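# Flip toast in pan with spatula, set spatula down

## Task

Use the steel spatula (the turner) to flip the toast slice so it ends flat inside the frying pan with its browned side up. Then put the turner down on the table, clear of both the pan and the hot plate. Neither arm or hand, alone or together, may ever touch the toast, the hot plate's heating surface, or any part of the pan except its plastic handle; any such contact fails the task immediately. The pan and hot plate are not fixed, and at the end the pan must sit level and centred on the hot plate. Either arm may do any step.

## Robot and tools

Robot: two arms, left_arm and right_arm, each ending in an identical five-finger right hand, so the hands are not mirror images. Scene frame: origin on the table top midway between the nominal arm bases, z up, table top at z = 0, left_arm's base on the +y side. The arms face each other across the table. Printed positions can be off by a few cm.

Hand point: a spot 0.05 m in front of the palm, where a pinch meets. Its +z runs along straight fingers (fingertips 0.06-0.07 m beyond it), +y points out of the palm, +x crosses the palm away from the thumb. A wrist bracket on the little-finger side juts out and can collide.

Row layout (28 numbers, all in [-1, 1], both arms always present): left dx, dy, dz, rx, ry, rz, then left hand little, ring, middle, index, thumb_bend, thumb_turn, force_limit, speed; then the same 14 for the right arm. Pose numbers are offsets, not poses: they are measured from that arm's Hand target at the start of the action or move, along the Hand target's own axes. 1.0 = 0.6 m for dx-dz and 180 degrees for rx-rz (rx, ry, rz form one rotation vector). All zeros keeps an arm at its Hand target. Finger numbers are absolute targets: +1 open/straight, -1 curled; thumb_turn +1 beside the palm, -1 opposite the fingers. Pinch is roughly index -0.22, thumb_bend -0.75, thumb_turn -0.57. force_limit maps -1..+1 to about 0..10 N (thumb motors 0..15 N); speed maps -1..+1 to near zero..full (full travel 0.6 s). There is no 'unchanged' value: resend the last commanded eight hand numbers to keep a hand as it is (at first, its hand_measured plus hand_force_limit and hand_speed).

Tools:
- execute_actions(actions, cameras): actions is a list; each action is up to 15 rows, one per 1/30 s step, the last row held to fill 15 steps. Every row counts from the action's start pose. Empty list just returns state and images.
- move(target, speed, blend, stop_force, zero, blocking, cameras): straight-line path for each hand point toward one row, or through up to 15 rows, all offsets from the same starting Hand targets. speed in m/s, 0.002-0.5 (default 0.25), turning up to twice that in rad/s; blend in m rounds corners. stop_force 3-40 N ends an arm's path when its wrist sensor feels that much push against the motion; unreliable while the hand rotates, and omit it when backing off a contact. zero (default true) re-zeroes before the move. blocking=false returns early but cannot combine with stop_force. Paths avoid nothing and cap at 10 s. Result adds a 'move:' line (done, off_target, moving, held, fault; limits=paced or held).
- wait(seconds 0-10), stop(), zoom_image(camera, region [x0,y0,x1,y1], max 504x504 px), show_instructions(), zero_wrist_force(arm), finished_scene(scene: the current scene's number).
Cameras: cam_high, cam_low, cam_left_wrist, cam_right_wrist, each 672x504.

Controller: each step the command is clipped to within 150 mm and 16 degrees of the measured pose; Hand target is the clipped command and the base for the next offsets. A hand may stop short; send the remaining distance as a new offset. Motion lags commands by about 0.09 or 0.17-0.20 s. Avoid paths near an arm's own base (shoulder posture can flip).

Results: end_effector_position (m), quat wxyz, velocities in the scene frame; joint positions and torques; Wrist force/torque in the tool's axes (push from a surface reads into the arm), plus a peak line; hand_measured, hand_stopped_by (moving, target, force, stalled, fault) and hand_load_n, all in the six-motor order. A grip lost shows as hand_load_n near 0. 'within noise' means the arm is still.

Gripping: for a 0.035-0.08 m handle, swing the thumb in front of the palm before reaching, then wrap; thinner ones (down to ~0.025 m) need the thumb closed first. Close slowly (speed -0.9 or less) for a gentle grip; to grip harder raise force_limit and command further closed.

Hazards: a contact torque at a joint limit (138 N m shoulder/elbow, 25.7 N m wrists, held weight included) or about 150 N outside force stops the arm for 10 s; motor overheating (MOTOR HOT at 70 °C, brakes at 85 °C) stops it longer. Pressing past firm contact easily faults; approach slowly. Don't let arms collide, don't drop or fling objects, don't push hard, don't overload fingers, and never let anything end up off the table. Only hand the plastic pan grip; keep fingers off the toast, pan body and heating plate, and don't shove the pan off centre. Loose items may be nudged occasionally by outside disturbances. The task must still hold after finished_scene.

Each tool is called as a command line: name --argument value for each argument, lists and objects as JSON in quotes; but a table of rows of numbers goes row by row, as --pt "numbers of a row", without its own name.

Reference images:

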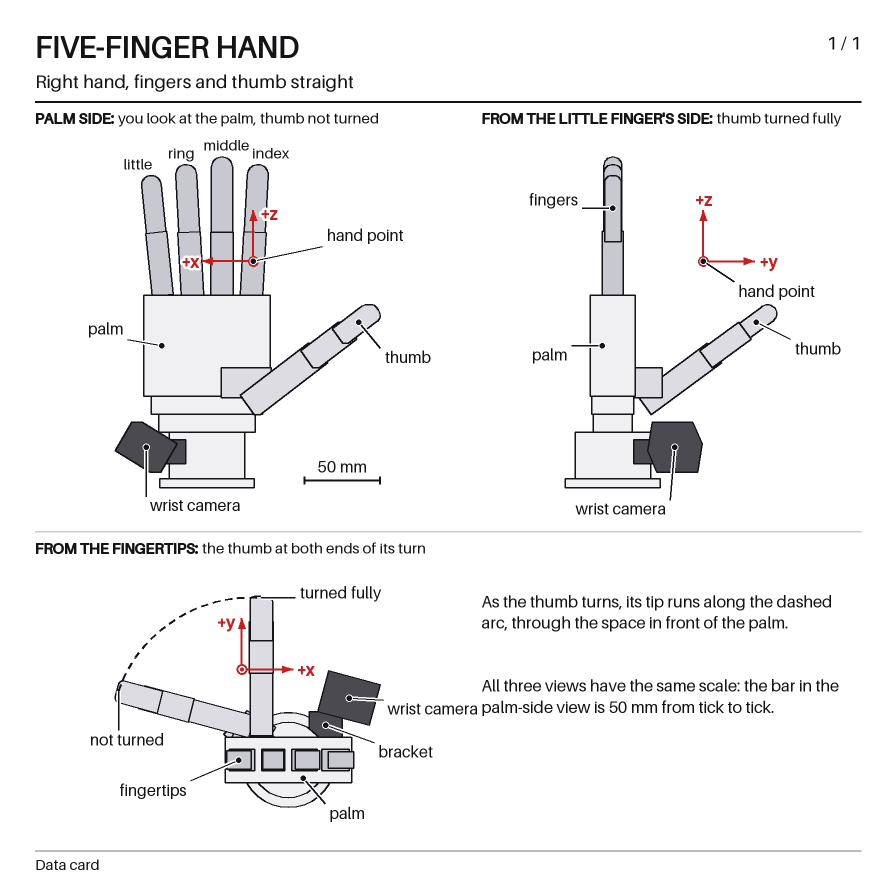

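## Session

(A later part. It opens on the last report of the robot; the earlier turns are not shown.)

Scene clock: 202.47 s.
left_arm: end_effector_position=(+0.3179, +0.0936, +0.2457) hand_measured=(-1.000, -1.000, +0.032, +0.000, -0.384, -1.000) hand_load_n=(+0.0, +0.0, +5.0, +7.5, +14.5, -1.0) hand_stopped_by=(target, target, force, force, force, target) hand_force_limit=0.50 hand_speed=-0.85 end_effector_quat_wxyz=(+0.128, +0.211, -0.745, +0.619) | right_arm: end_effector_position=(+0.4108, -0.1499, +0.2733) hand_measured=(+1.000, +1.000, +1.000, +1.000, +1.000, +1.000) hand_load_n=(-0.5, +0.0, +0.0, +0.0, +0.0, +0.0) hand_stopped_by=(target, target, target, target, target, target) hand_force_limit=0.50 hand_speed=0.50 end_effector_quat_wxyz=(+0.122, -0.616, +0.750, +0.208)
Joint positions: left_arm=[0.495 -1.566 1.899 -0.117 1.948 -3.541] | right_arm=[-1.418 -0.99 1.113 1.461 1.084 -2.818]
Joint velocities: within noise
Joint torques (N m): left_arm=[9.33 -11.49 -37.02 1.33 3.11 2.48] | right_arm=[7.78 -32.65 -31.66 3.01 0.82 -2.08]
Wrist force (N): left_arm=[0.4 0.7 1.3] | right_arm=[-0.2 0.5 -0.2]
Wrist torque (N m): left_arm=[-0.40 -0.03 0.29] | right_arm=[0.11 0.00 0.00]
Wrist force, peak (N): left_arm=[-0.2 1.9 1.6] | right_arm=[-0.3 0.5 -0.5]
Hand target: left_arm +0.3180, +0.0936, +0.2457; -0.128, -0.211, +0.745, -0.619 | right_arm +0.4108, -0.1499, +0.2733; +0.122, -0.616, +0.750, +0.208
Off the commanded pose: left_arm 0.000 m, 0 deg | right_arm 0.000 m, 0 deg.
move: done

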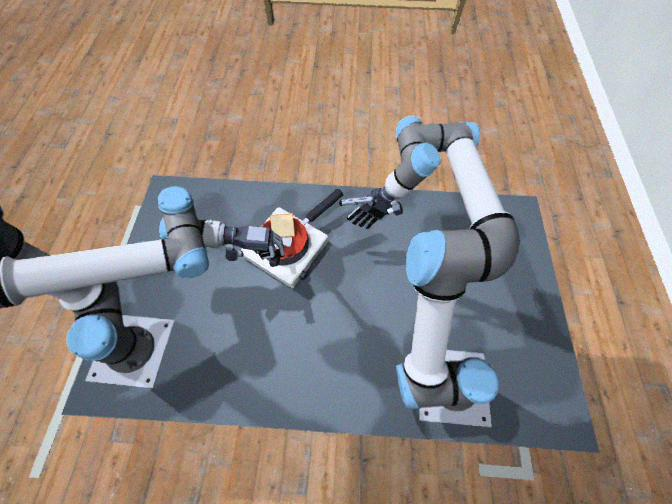

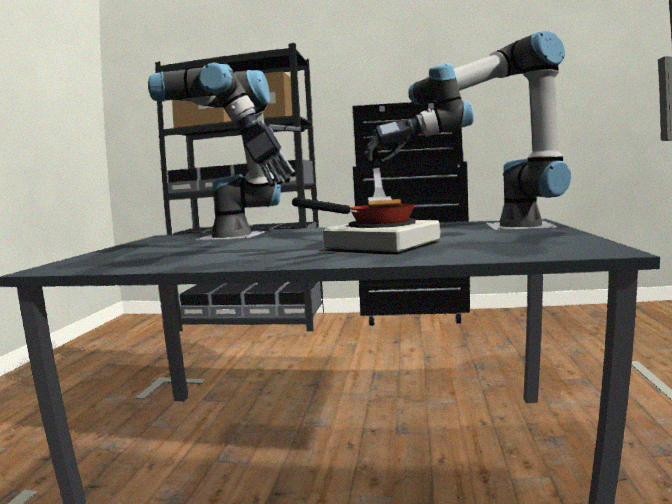

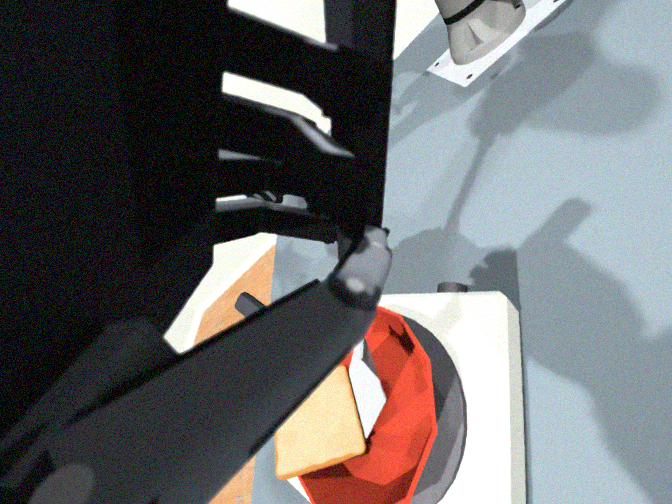

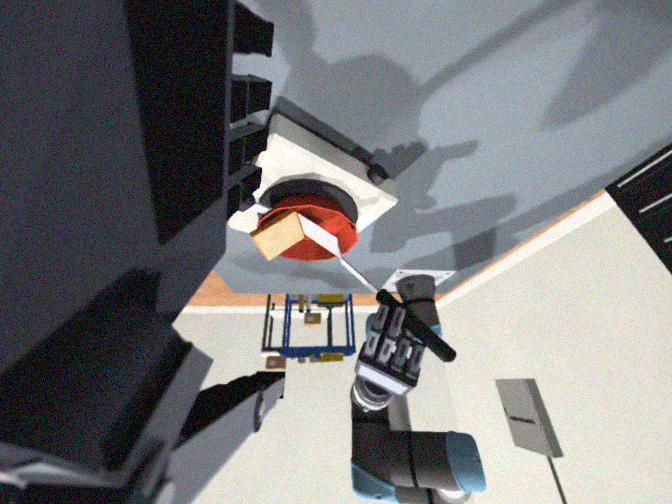

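move --pt "0.0086 0.0436 0.0101 0 -0.0092 0.0401 -1 -1 -0.3 -0.45 -0.8 -1 0.5 -0.85 0 0 0 0 0 0 1 1 1 1 1 1 0.5 0.5" --pt "0.0116 0.089 0.0205 0 -0.0187 0.0813 -1 -1 -0.3 -0.45 -0.8 -1 0.5 -0.85 0 0 0 0 0 0 1 1 1 1 1 1 0.5 0.5" --pt "0.01 0.1126 0.026 0 -0.0236 0.1029 -1 -1 -0.3 -0.45 -0.8 -1 0.5 -0.85 0 0 0 0 0 0 1 1 1 1 1 1 0.5 0.5" --speed 0.04

zoom_image --camera "cam_high" --region '[230, 200, 350, 310]'

zoom_image --camera "cam_right_wrist" --region '[245, 150, 385, 280]'

Scene clock: 215.07 s.
left_arm: end_effector_position=(+0.2818, +0.0871, +0.1867) hand_measured=(-1.000, -1.000, +0.032, +0.000, -0.384, -1.000) hand_load_n=(+0.0, +0.0, +4.5, +8.0, +15.5, +0.0) hand_stopped_by=(target, target, force, force, force, target) hand_force_limit=0.50 hand_speed=-0.85 end_effector_quat_wxyz=(+0.000, +0.111, -0.774, +0.624) | right_arm: end_effector_position=(+0.4108, -0.1499, +0.2733) hand_measured=(+1.000, +1.000, +1.000, +1.000, +1.000, +1.000) hand_load_n=(-0.5, +0.0, +0.0, +0.0, +0.0, +0.0) hand_stopped_by=(target, target, target, target, target, target) hand_force_limit=0.50 hand_speed=0.50 end_effector_quat_wxyz=(+0.122, -0.616, +0.750, +0.208)
Joint positions: left_arm=[0.268 -1.606 2.099 -0.268 1.655 -3.265] | right_arm=[-1.418 -0.99 1.113 1.461 1.084 -2.818]
Joint velocities: within noise
Joint torques (N m): left_arm=[-6.36 -8.5 -6.24 -3.61 -3.07 2.73] | right_arm=[7.6 -33.21 -31.74 2.84 0.79 -2.06]
Wrist force (N): left_arm=[0.5 -0.4 1.1] | right_arm=[-0.1 0.3 0.0]
Wrist torque (N m): left_arm=[-0.44 0.04 0.30] | right_arm=[0.06 -0.02 0.00]
Wrist force, peak (N): left_arm=[0.3 1.2 1.5] | right_arm=[-0.2 0.4 -0.6]
Hand target: left_arm +0.2818, +0.0871, +0.1866; +0.000, -0.111, +0.774, -0.624 | right_arm +0.4108, -0.1499, +0.2733; +0.122, -0.616, +0.750, +0.208
Off the commanded pose: left_arm 0.000 m, 0 deg | right_arm 0.000 m, 0 deg.
move: done

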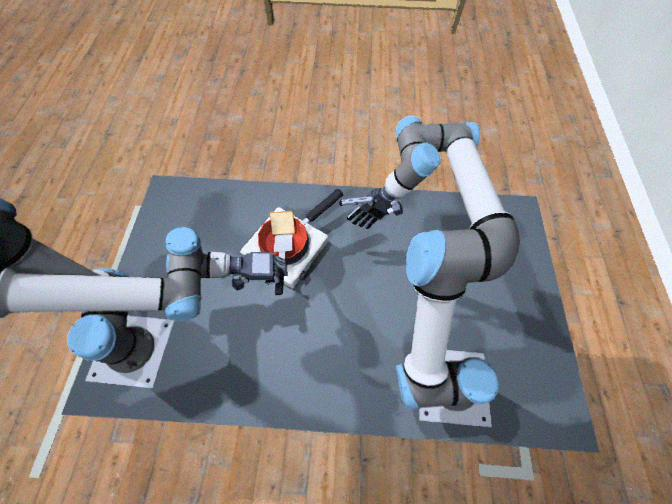

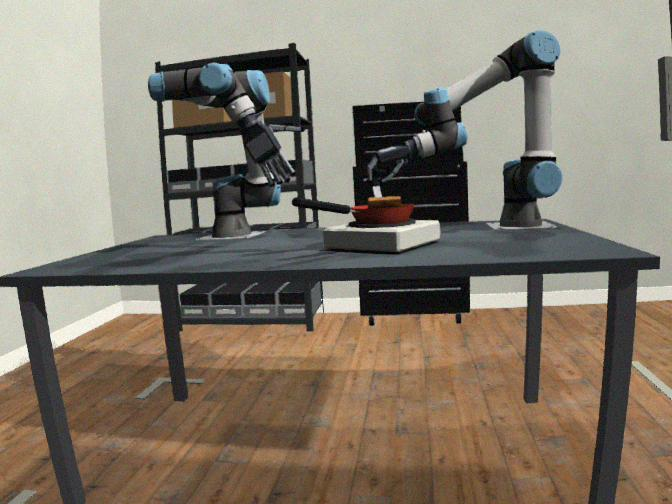

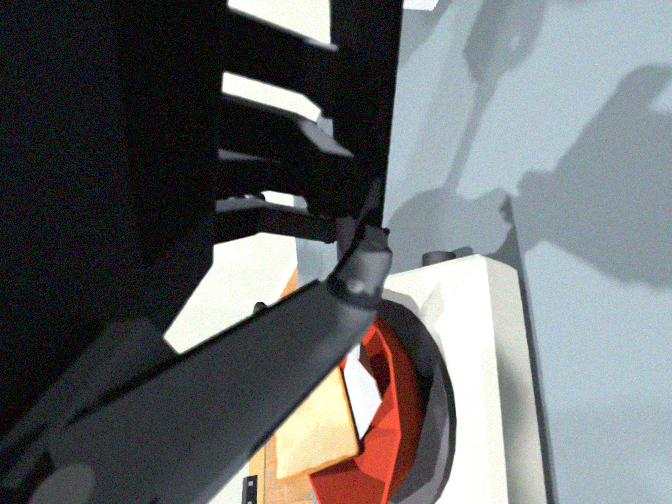

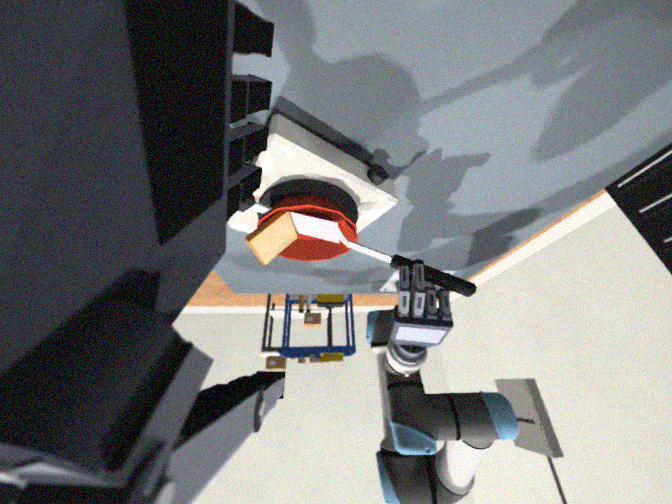

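Scaled by 4.200.

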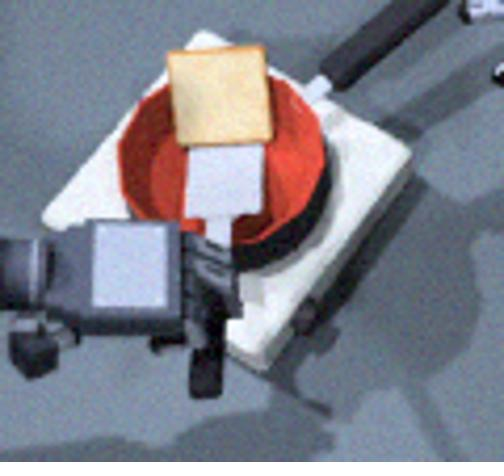

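Scaled by 3.600.

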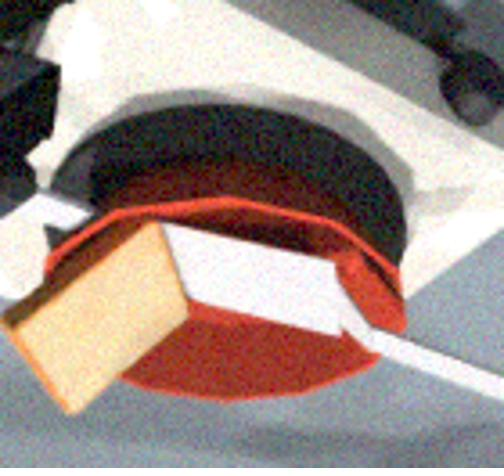

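move --target '[-0.0163,-0.0039,-0.0009,0,0,0,-1,-1,-0.3,-0.45,-0.8,-1,0.5,-0.85,0,0,0,0,0,0,1,1,1,1,1,1,0.5,0.5]' --speed 0.03

zoom_image --camera "cam_high" --region '[230, 200, 350, 310]'

zoom_image --camera "cam_right_wrist" --region '[245, 150, 385, 280]'

Scene clock: 219.53 s.
left_arm: end_effector_position=(+0.2916, +0.0888, +0.1877) hand_measured=(-1.000, -1.000, +0.032, +0.000, -0.384, -1.000) hand_load_n=(+0.0, +0.0, +4.5, +8.0, +15.5, -0.5) hand_stopped_by=(target, target, force, force, force, target) hand_force_limit=0.50 hand_speed=-0.85 end_effector_quat_wxyz=(+0.000, +0.111, -0.774, +0.624) | right_arm: end_effector_position=(+0.4108, -0.1499, +0.2733) hand_measured=(+1.000, +1.000, +1.000, +1.000, +1.000, +1.000) hand_load_n=(+0.0, +0.0, +0.0, +0.0, +0.0, +0.0) hand_stopped_by=(target, target, target, target, target, target) hand_force_limit=0.50 hand_speed=0.50 end_effector_quat_wxyz=(+0.122, -0.616, +0.750, +0.208)
Joint positions: left_arm=[0.3 -1.596 2.086 -0.265 1.686 -3.257] | right_arm=[-1.418 -0.99 1.113 1.461 1.084 -2.818]
Joint velocities: within noise
Joint torques (N m): left_arm=[11.24 -9.32 -34.17 1.43 3.22 2.59] | right_arm=[8.01 -32.74 -31.29 2.76 0.72 -2.11]
Wrist force (N): left_arm=[0.2 -0.4 1.3] | right_arm=[-0.1 0.4 -0.5]
Wrist torque (N m): left_arm=[-0.47 0.07 0.25] | right_arm=[0.10 0.00 0.00]
Wrist force, peak (N): left_arm=[0.7 -0.8 1.5] | right_arm=[-0.4 0.6 -0.5]
Hand target: left_arm +0.2916, +0.0888, +0.1877; +0.000, -0.111, +0.774, -0.624 | right_arm +0.4108, -0.1499, +0.2733; +0.122, -0.616, +0.750, +0.208
Off the commanded pose: left_arm 0.000 m, 0 deg | right_arm 0.000 m, 0 deg.
move: done

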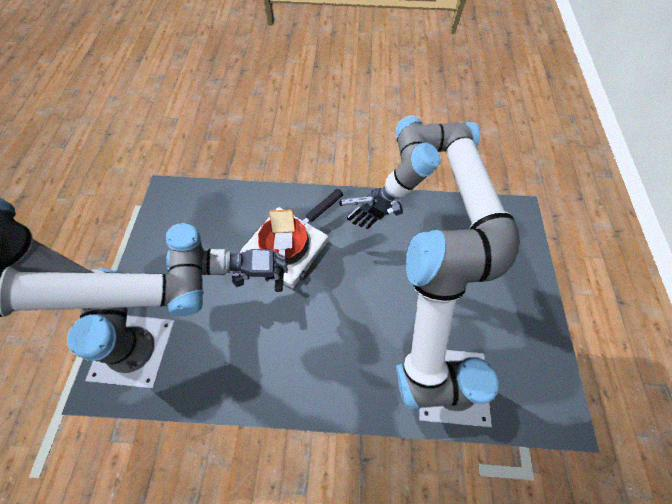

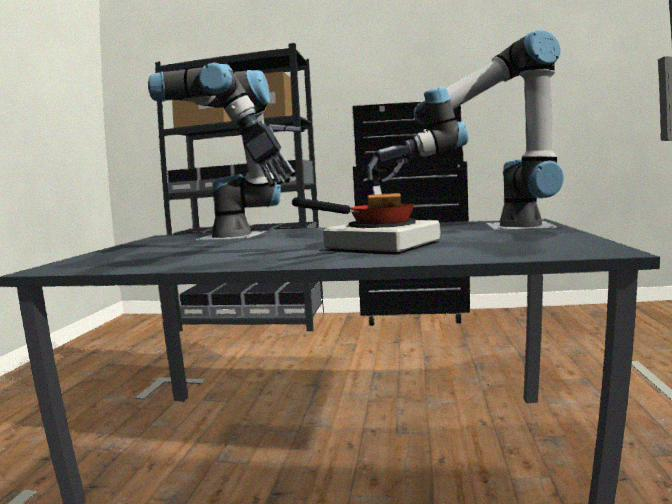

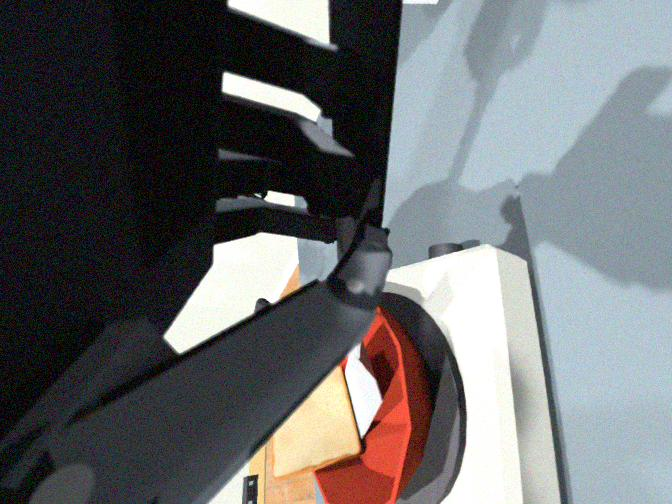

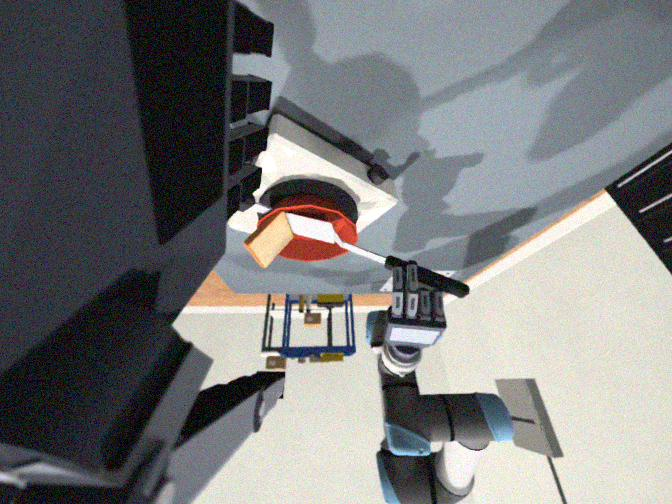

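Scaled by 4.200.

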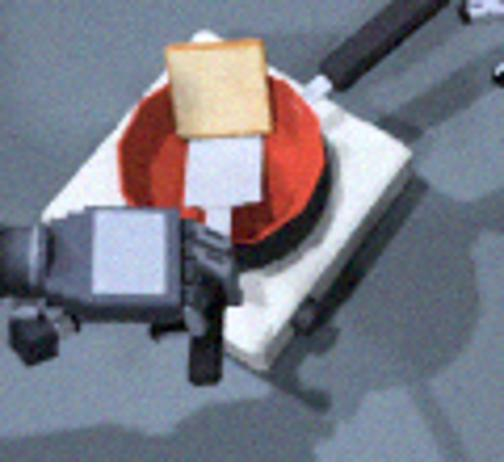

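Scaled by 3.600.

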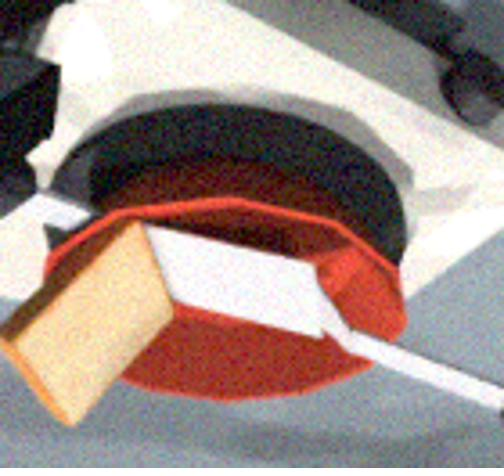

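move --target '[-0.0132,-0.0028,-0.0006,0,0,0,-1,-1,-0.3,-0.45,-0.8,-1,0.5,-0.85,0,0,0,0,0,0,1,1,1,1,1,1,0.5,0.5]' --speed 0.03

zoom_image --camera "cam_right_wrist" --region '[235, 170, 375, 280]'

Scene clock: 223.20 s.
left_arm: end_effector_position=(+0.2995, +0.0902, +0.1883) hand_measured=(-1.000, -1.000, +0.032, +0.000, -0.384, -1.000) hand_load_n=(+0.0, +0.0, +4.5, +8.0, +15.5, +0.0) hand_stopped_by=(target, target, force, force, force, target) hand_force_limit=0.50 hand_speed=-0.85 end_effector_quat_wxyz=(+0.000, +0.111, -0.774, +0.624) | right_arm: end_effector_position=(+0.4108, -0.1499, +0.2733) hand_measured=(+1.000, +1.000, +1.000, +1.000, +1.000, +1.000) hand_load_n=(+0.0, +0.0, +0.0, -0.5, +0.0, +0.0) hand_stopped_by=(target, target, target, target, target, target) hand_force_limit=0.50 hand_speed=0.50 end_effector_quat_wxyz=(+0.122, -0.616, +0.750, +0.208)
Joint positions: left_arm=[0.326 -1.586 2.075 -0.263 1.711 -3.252] | right_arm=[-1.418 -0.99 1.113 1.461 1.084 -2.818]
Joint velocities: within noise
Joint torques (N m): left_arm=[7.83 -8.66 -32.9 1.66 2.83 2.38] | right_arm=[7.51 -33.07 -31.8 2.73 0.88 -1.96]
Wrist force (N): left_arm=[0.3 -0.5 1.6] | right_arm=[-0.1 0.3 -0.5]
Wrist torque (N m): left_arm=[-0.48 0.06 0.25] | right_arm=[0.10 0.00 0.00]
Wrist force, peak (N): left_arm=[0.5 -0.7 1.7] | right_arm=[-0.2 0.6 -0.4]
Hand target: left_arm +0.2996, +0.0902, +0.1883; +0.000, -0.111, +0.774, -0.624 | right_arm +0.4108, -0.1499, +0.2733; +0.122, -0.616, +0.750, +0.208
Off the commanded pose: left_arm 0.000 m, 0 deg | right_arm 0.000 m, 0 deg.
move: done

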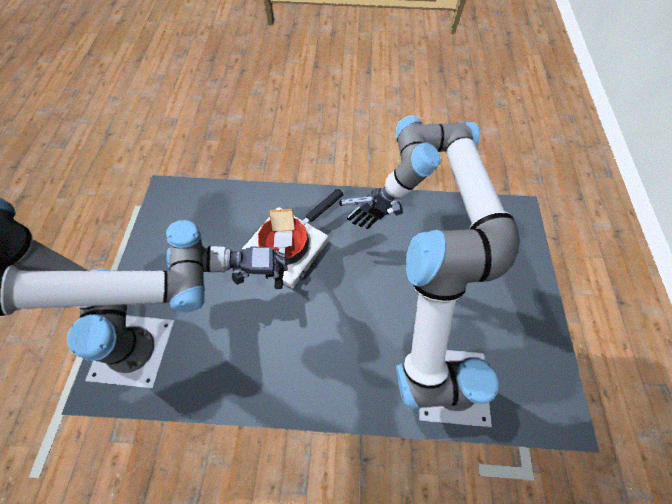

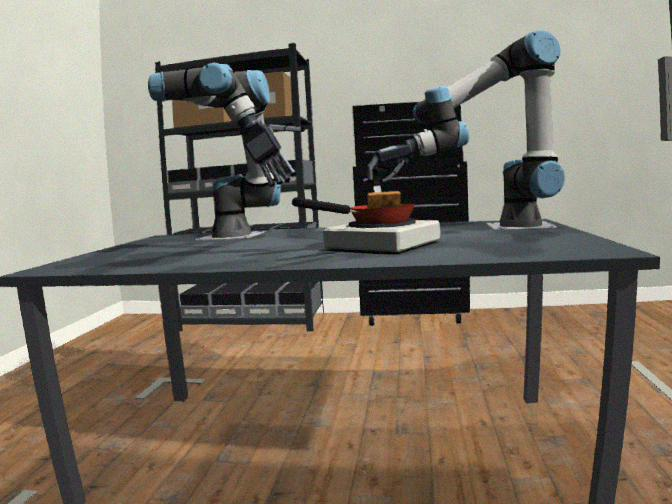

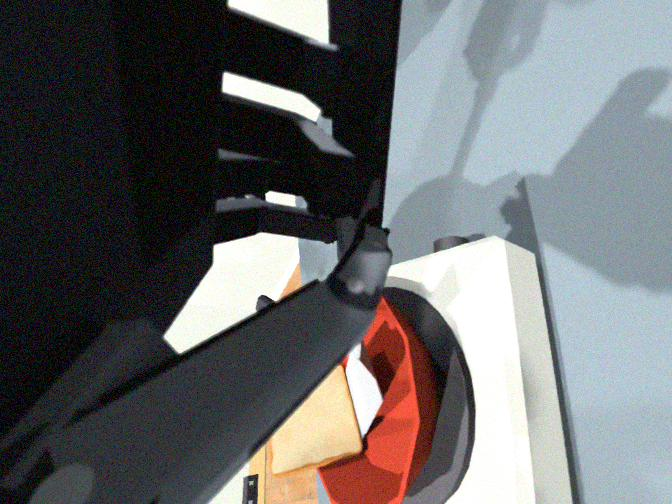

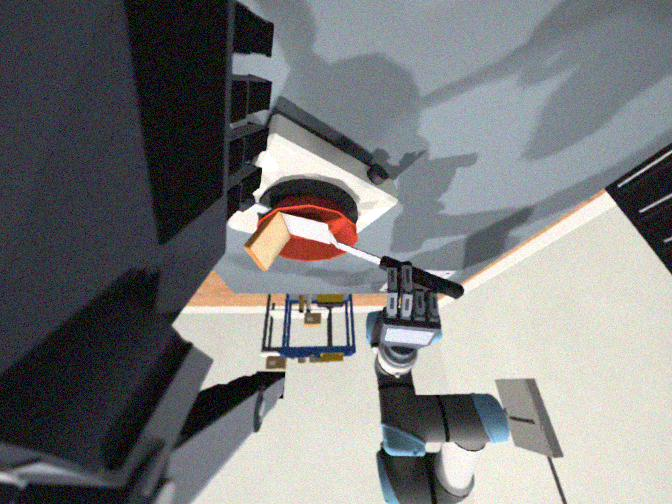

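Scaled by 3.600.

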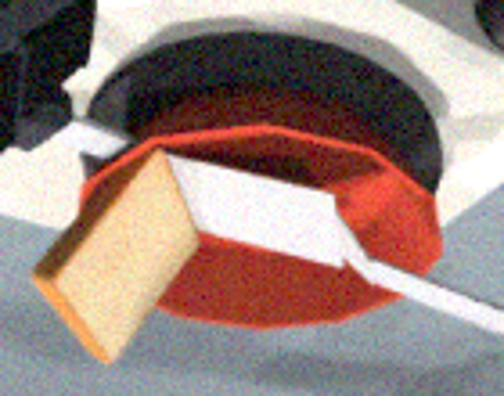

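execute_actions --actions '[[[0.0495,0.0068,0.0016,0,0,0,-1,-1,-0.3,-0.45,-0.8,-1,0.5,-0.85,0,0,0,0,0,0,1,1,1,1,1,1,0.5,0.5],[0.0495,0.0068,0.0016,0,0,0,-1,-1,-0.3,-0.45,-0.8,-1,0.5,-0.85,0,0,0,0,0,0,1,1,1,1,1,1,0.5,0.5],[0.0495,0.0068,0.0016,0,0,0,-1,-1,-0.3,-0.45,-0.8,-1,0.5,-0.85,0,0,0,0,0,0,1,1,1,1,1,1,0.5,0.5],[0.0495,0.0068,0.0016,0,0,0,-1,-1,-0.3,-0.45,-0.8,-1,0.5,-0.85,0,0,0,0,0,0,1,1,1,1,1,1,0.5,0.5],[-0.0066,-0.0009,-0.0002,0,0,0,-1,-1,-0.3,-0.45,-0.8,-1,0.5,-0.85,0,0,0,0,0,0,1,1,1,1,1,1,0.5,0.5]]]'

zoom_image --camera "cam_right_wrist" --region '[235, 170, 375, 280]'

zoom_image --camera "cam_high" --region '[230, 200, 350, 310]'

Scene clock: 228.53 s.
left_arm: end_effector_position=(+0.3035, +0.0909, +0.1883) hand_measured=(-1.000, -1.000, +0.032, +0.000, -0.384, -1.000) hand_load_n=(+0.0, +0.0, +4.5, +8.0, +15.5, -0.5) hand_stopped_by=(target, target, force, force, force, target) hand_force_limit=0.50 hand_speed=-0.85 end_effector_quat_wxyz=(+0.000, +0.111, -0.774, +0.624) | right_arm: end_effector_position=(+0.4108, -0.1499, +0.2733) hand_measured=(+1.000, +1.000, +1.000, +1.000, +1.000, +1.000) hand_load_n=(+0.0, +0.0, +0.0, +0.0, +0.0, +0.0) hand_stopped_by=(target, target, target, target, target, target) hand_force_limit=0.50 hand_speed=0.50 end_effector_quat_wxyz=(+0.122, -0.616, +0.750, +0.208)
Joint positions: left_arm=[0.338 -1.581 2.07 -0.263 1.723 -3.249] | right_arm=[-1.418 -0.99 1.113 1.461 1.084 -2.818]
Joint velocities: within noise
Joint torques (N m): left_arm=[9.18 -8.24 -33.78 1.31 2.55 2.46] | right_arm=[7.2 -33.4 -31.52 2.68 0.7 -1.82]
Wrist force (N): left_arm=[0.3 -0.2 1.5] | right_arm=[-0.3 0.4 -0.3]
Wrist torque (N m): left_arm=[-0.46 0.05 0.26] | right_arm=[0.09 0.03 -0.01]
Wrist force, peak (N): left_arm=[5.5 0.2 2.6] | right_arm=[-0.4 0.6 -0.3]
Hand target: left_arm +0.3035, +0.0909, +0.1883; +0.000, -0.111, +0.774, -0.624 | right_arm +0.4108, -0.1499, +0.2733; +0.122, -0.616, +0.750, +0.208
Off the commanded pose: left_arm 0.000 m, 0 deg | right_arm 0.000 m, 0 deg.
Step readings (end_effector_position of left_arm | right_arm):
0: (+0.2996, +0.0902, +0.1883) | (+0.4108, -0.1499, +0.2733)
1: (+0.2996, +0.0902, +0.1883) | (+0.4108, -0.1499, +0.2733)
2: (+0.2985, +0.0904, +0.1884) | (+0.4108, -0.1499, +0.2733)
4: (+0.2881, +0.0891, +0.1881) | (+0.4108, -0.1499, +0.2733)
8: (+0.2875, +0.0872, +0.1881) | (+0.4108, -0.1499, +0.2733)
15: (+0.3022, +0.0907, +0.1883) | (+0.4108, -0.1499, +0.2733)

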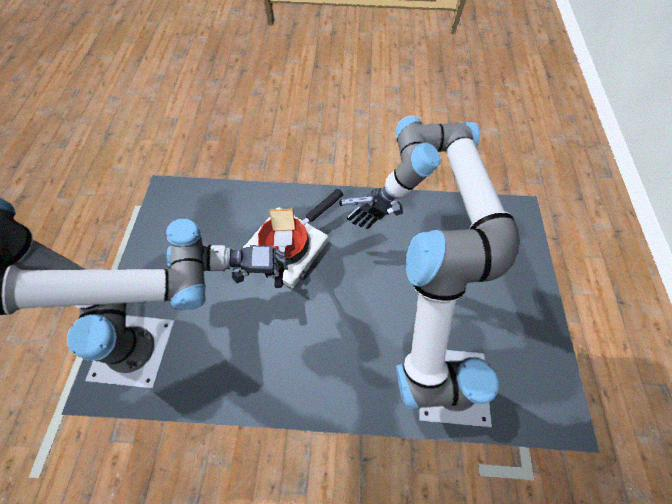

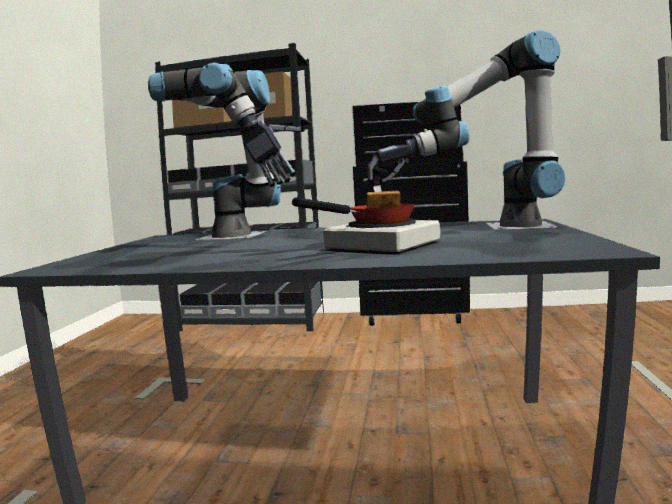

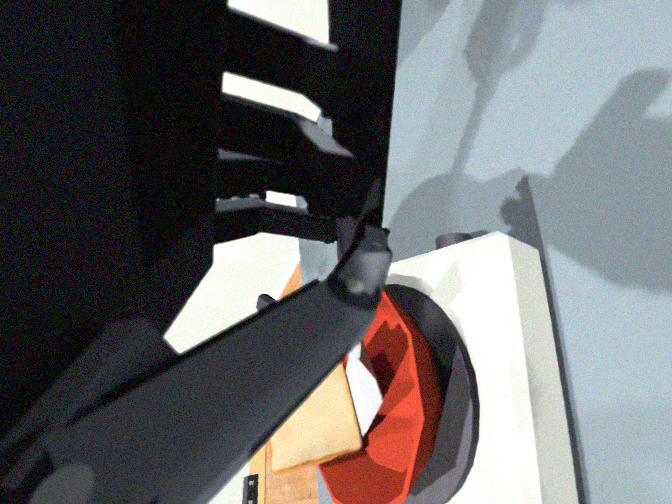

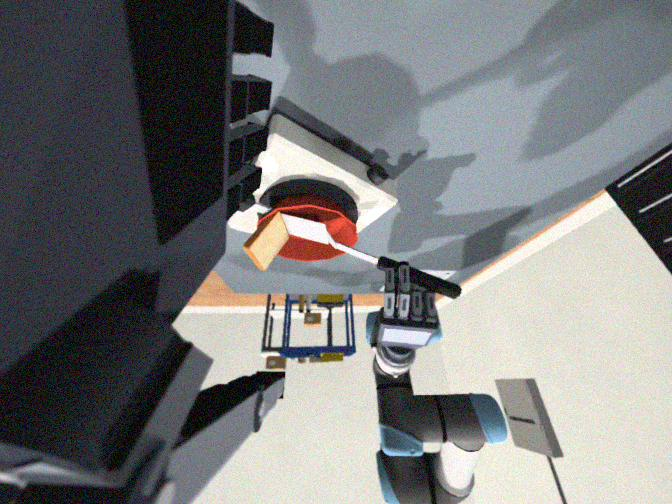

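Scaled by 3.600.

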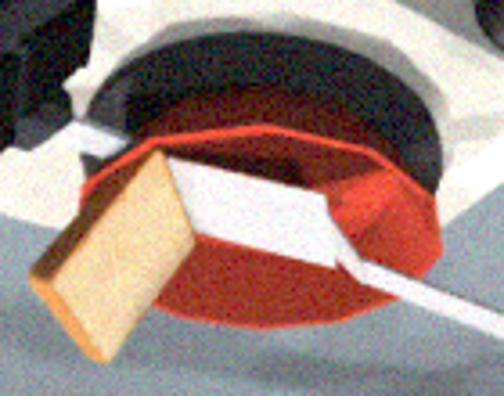

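Scaled by 4.200.

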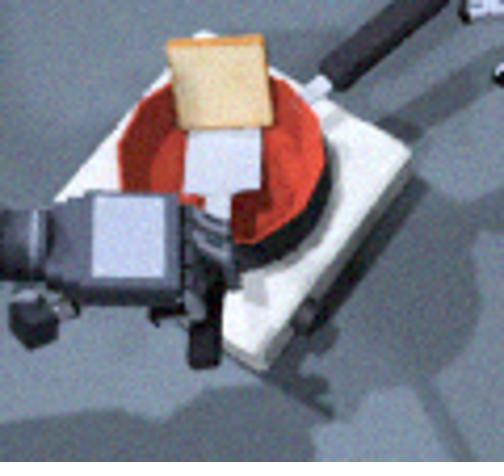

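move --target '[0.0408,0.0089,0.0021,0,0,0,-1,-1,-0.3,-0.45,-0.8,-1,0.5,-0.85,0,0,0,0,0,0,1,1,1,1,1,1,0.5,0.5]' --speed 0.02

zoom_image --camera "cam_right_wrist" --region '[235, 170, 375, 280]'

zoom_image --camera "cam_high" --region '[230, 200, 350, 310]'

Scene clock: 233.33 s.
left_arm: end_effector_position=(+0.2790, +0.0865, +0.1862) hand_measured=(-1.000, -1.000, +0.032, +0.000, -0.384, -1.000) hand_load_n=(+0.0, +0.0, +4.5, +8.0, +15.5, -0.5) hand_stopped_by=(target, target, force, force, force, target) hand_force_limit=0.50 hand_speed=-0.85 end_effector_quat_wxyz=(+0.000, +0.111, -0.774, +0.624) | right_arm: end_effector_position=(+0.4108, -0.1499, +0.2733) hand_measured=(+1.000, +1.000, +1.000, +1.000, +1.000, +1.000) hand_load_n=(+0.0, +0.0, +0.0, +0.0, +0.0, +0.0) hand_stopped_by=(target, target, target, target, target, target) hand_force_limit=0.50 hand_speed=0.50 end_effector_quat_wxyz=(+0.122, -0.616, +0.750, +0.208)
Joint positions: left_arm=[0.259 -1.609 2.103 -0.27 1.646 -3.267] | right_arm=[-1.418 -0.99 1.113 1.461 1.084 -2.818]
Joint velocities: within noise
Joint torques (N m): left_arm=[-7.13 -22.31 -8.13 -3.52 -2.98 -2.84] | right_arm=[7.33 -33.15 -31.19 2.62 0.75 -1.82]
Wrist force (N): left_arm=[-0.5 -0.1 1.2] | right_arm=[-0.3 0.5 -0.4]
Wrist torque (N m): left_arm=[-0.44 0.04 0.30] | right_arm=[0.11 0.03 -0.01]
Wrist force, peak (N): left_arm=[0.3 -0.3 1.9] | right_arm=[-0.1 0.4 -0.6]
Hand target: left_arm +0.2789, +0.0865, +0.1862; +0.000, -0.111, +0.774, -0.624 | right_arm +0.4108, -0.1499, +0.2733; +0.122, -0.616, +0.750, +0.208
Off the commanded pose: left_arm 0.000 m, 0 deg | right_arm 0.000 m, 0 deg.
move: done

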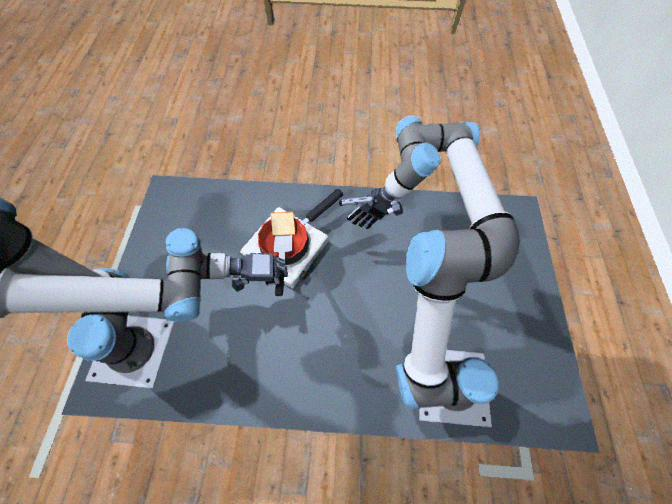

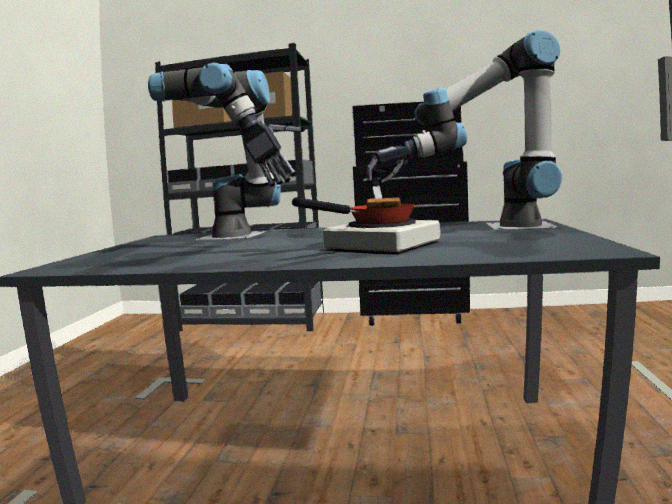

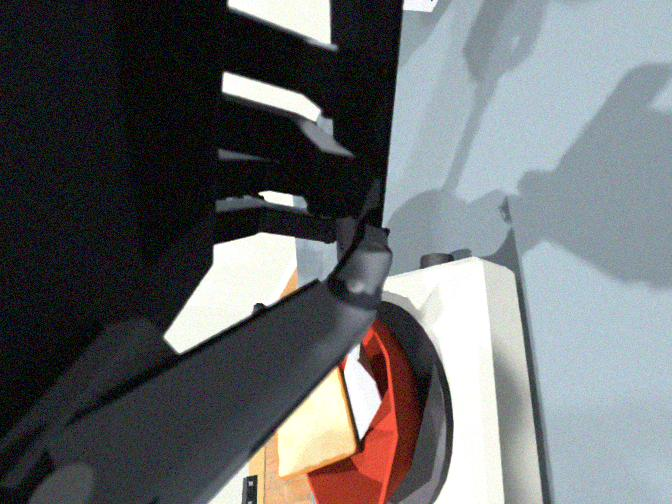

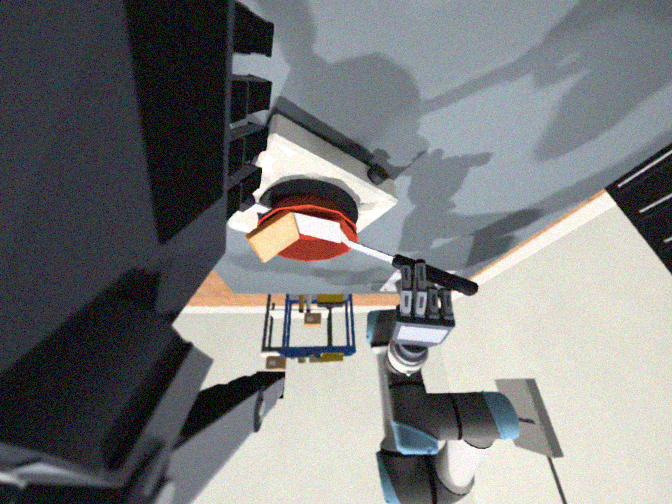

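Scaled by 3.600.

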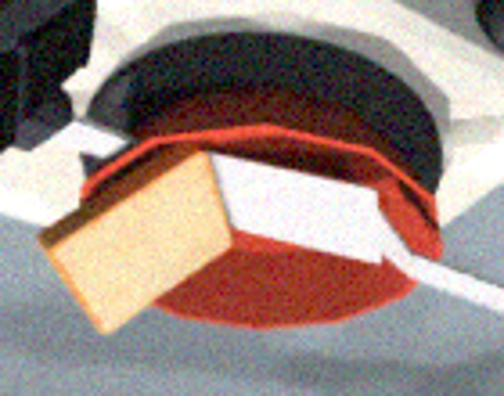

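Scaled by 4.200.

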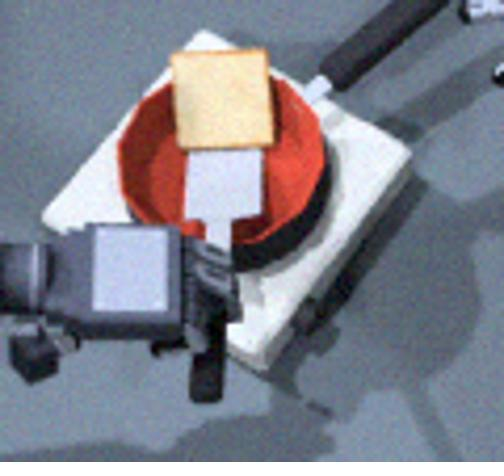

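move --target '[0.0044,-0.0304,-0.007,0,0.0075,-0.0325,-1,-1,-0.3,-0.45,-0.8,-1,0.5,-0.85,0,0,0,0,0,0,1,1,1,1,1,1,0.5,0.5]' --speed 0.03

zoom_image --camera "cam_right_wrist" --region '[235, 170, 375, 280]'

zoom_image --camera "cam_high" --region '[230, 200, 350, 310]'

Scene clock: 242.90 s.
left_arm: end_effector_position=(+0.2789, +0.0865, +0.2051) hand_measured=(-1.000, -1.000, +0.032, +0.000, -0.384, -1.000) hand_load_n=(+0.0, +0.0, +4.5, +7.5, +15.5, -0.5) hand_stopped_by=(target, target, force, force, force, target) hand_force_limit=0.50 hand_speed=-0.85 end_effector_quat_wxyz=(+0.040, +0.143, -0.767, +0.624) | right_arm: end_effector_position=(+0.4108, -0.1499, +0.2733) hand_measured=(+1.000, +1.000, +1.000, +1.000, +1.000, +1.000) hand_load_n=(+0.0, +0.0, +0.0, +0.0, +0.0, +0.0) hand_stopped_by=(target, target, target, target, target, target) hand_force_limit=0.50 hand_speed=0.50 end_effector_quat_wxyz=(+0.122, -0.616, +0.750, +0.208)
Joint positions: left_arm=[0.298 -1.619 2.056 -0.216 1.707 -3.36] | right_arm=[-1.418 -0.99 1.113 1.461 1.084 -2.818]
Joint velocities: within noise
Joint torques (N m): left_arm=[9.71 -22.49 -35.69 1.75 2.66 -2.76] | right_arm=[7.34 -33.42 -31.24 2.54 0.75 -1.76]
Wrist force (N): left_arm=[-0.3 0.0 1.7] | right_arm=[-0.2 0.4 -0.3]
Wrist torque (N m): left_arm=[-0.45 -0.05 0.37] | right_arm=[0.10 0.00 0.00]
Wrist force, peak (N): left_arm=[-0.6 -0.1 1.8] | right_arm=[-0.3 0.5 -0.5]
Hand target: left_arm +0.2789, +0.0865, +0.2051; -0.040, -0.143, +0.767, -0.624 | right_arm +0.4108, -0.1499, +0.2733; +0.122, -0.616, +0.750, +0.208
Off the commanded pose: left_arm 0.000 m, 0 deg | right_arm 0.000 m, 0 deg.
move: done

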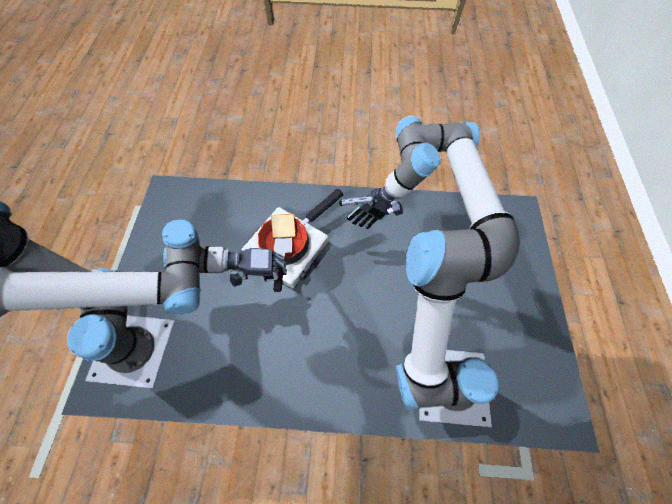

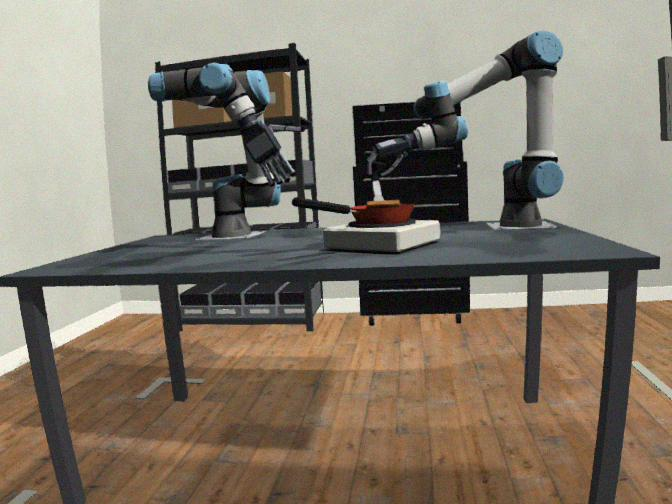

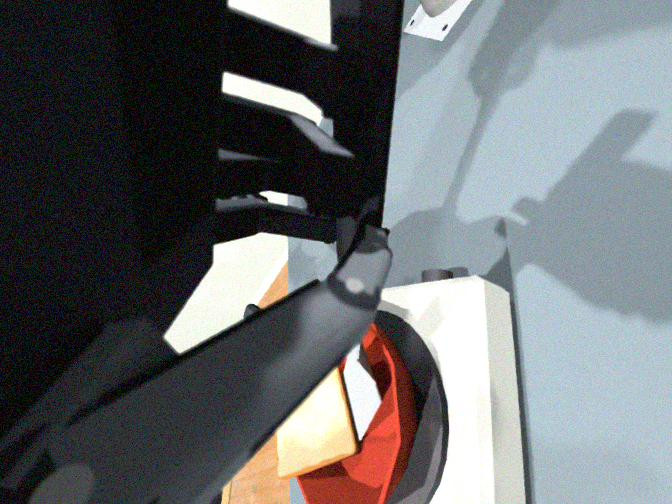

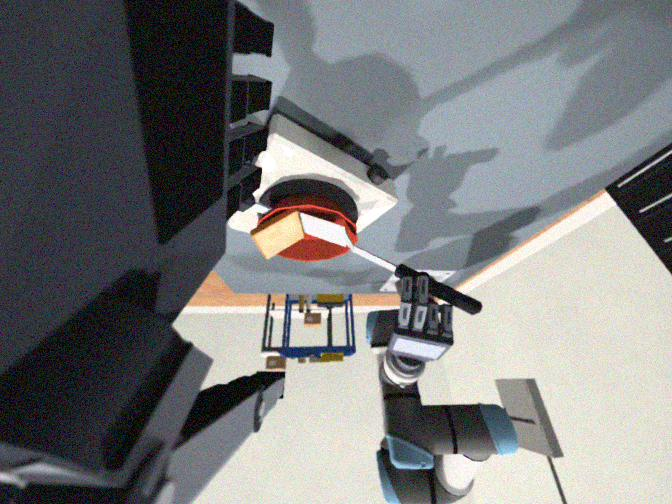

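Scaled by 3.600.

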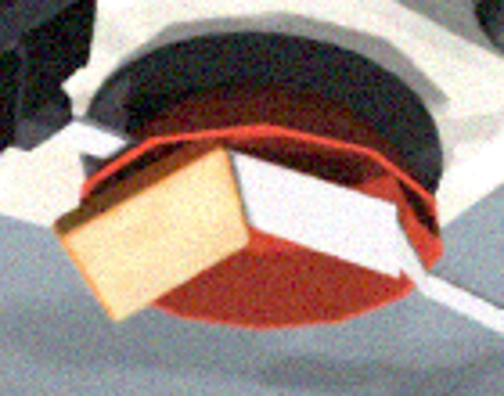

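Scaled by 4.200.

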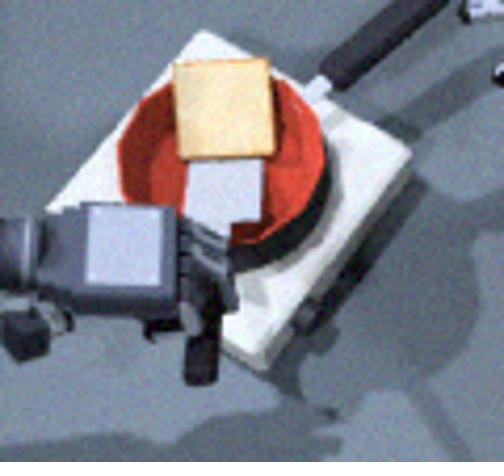

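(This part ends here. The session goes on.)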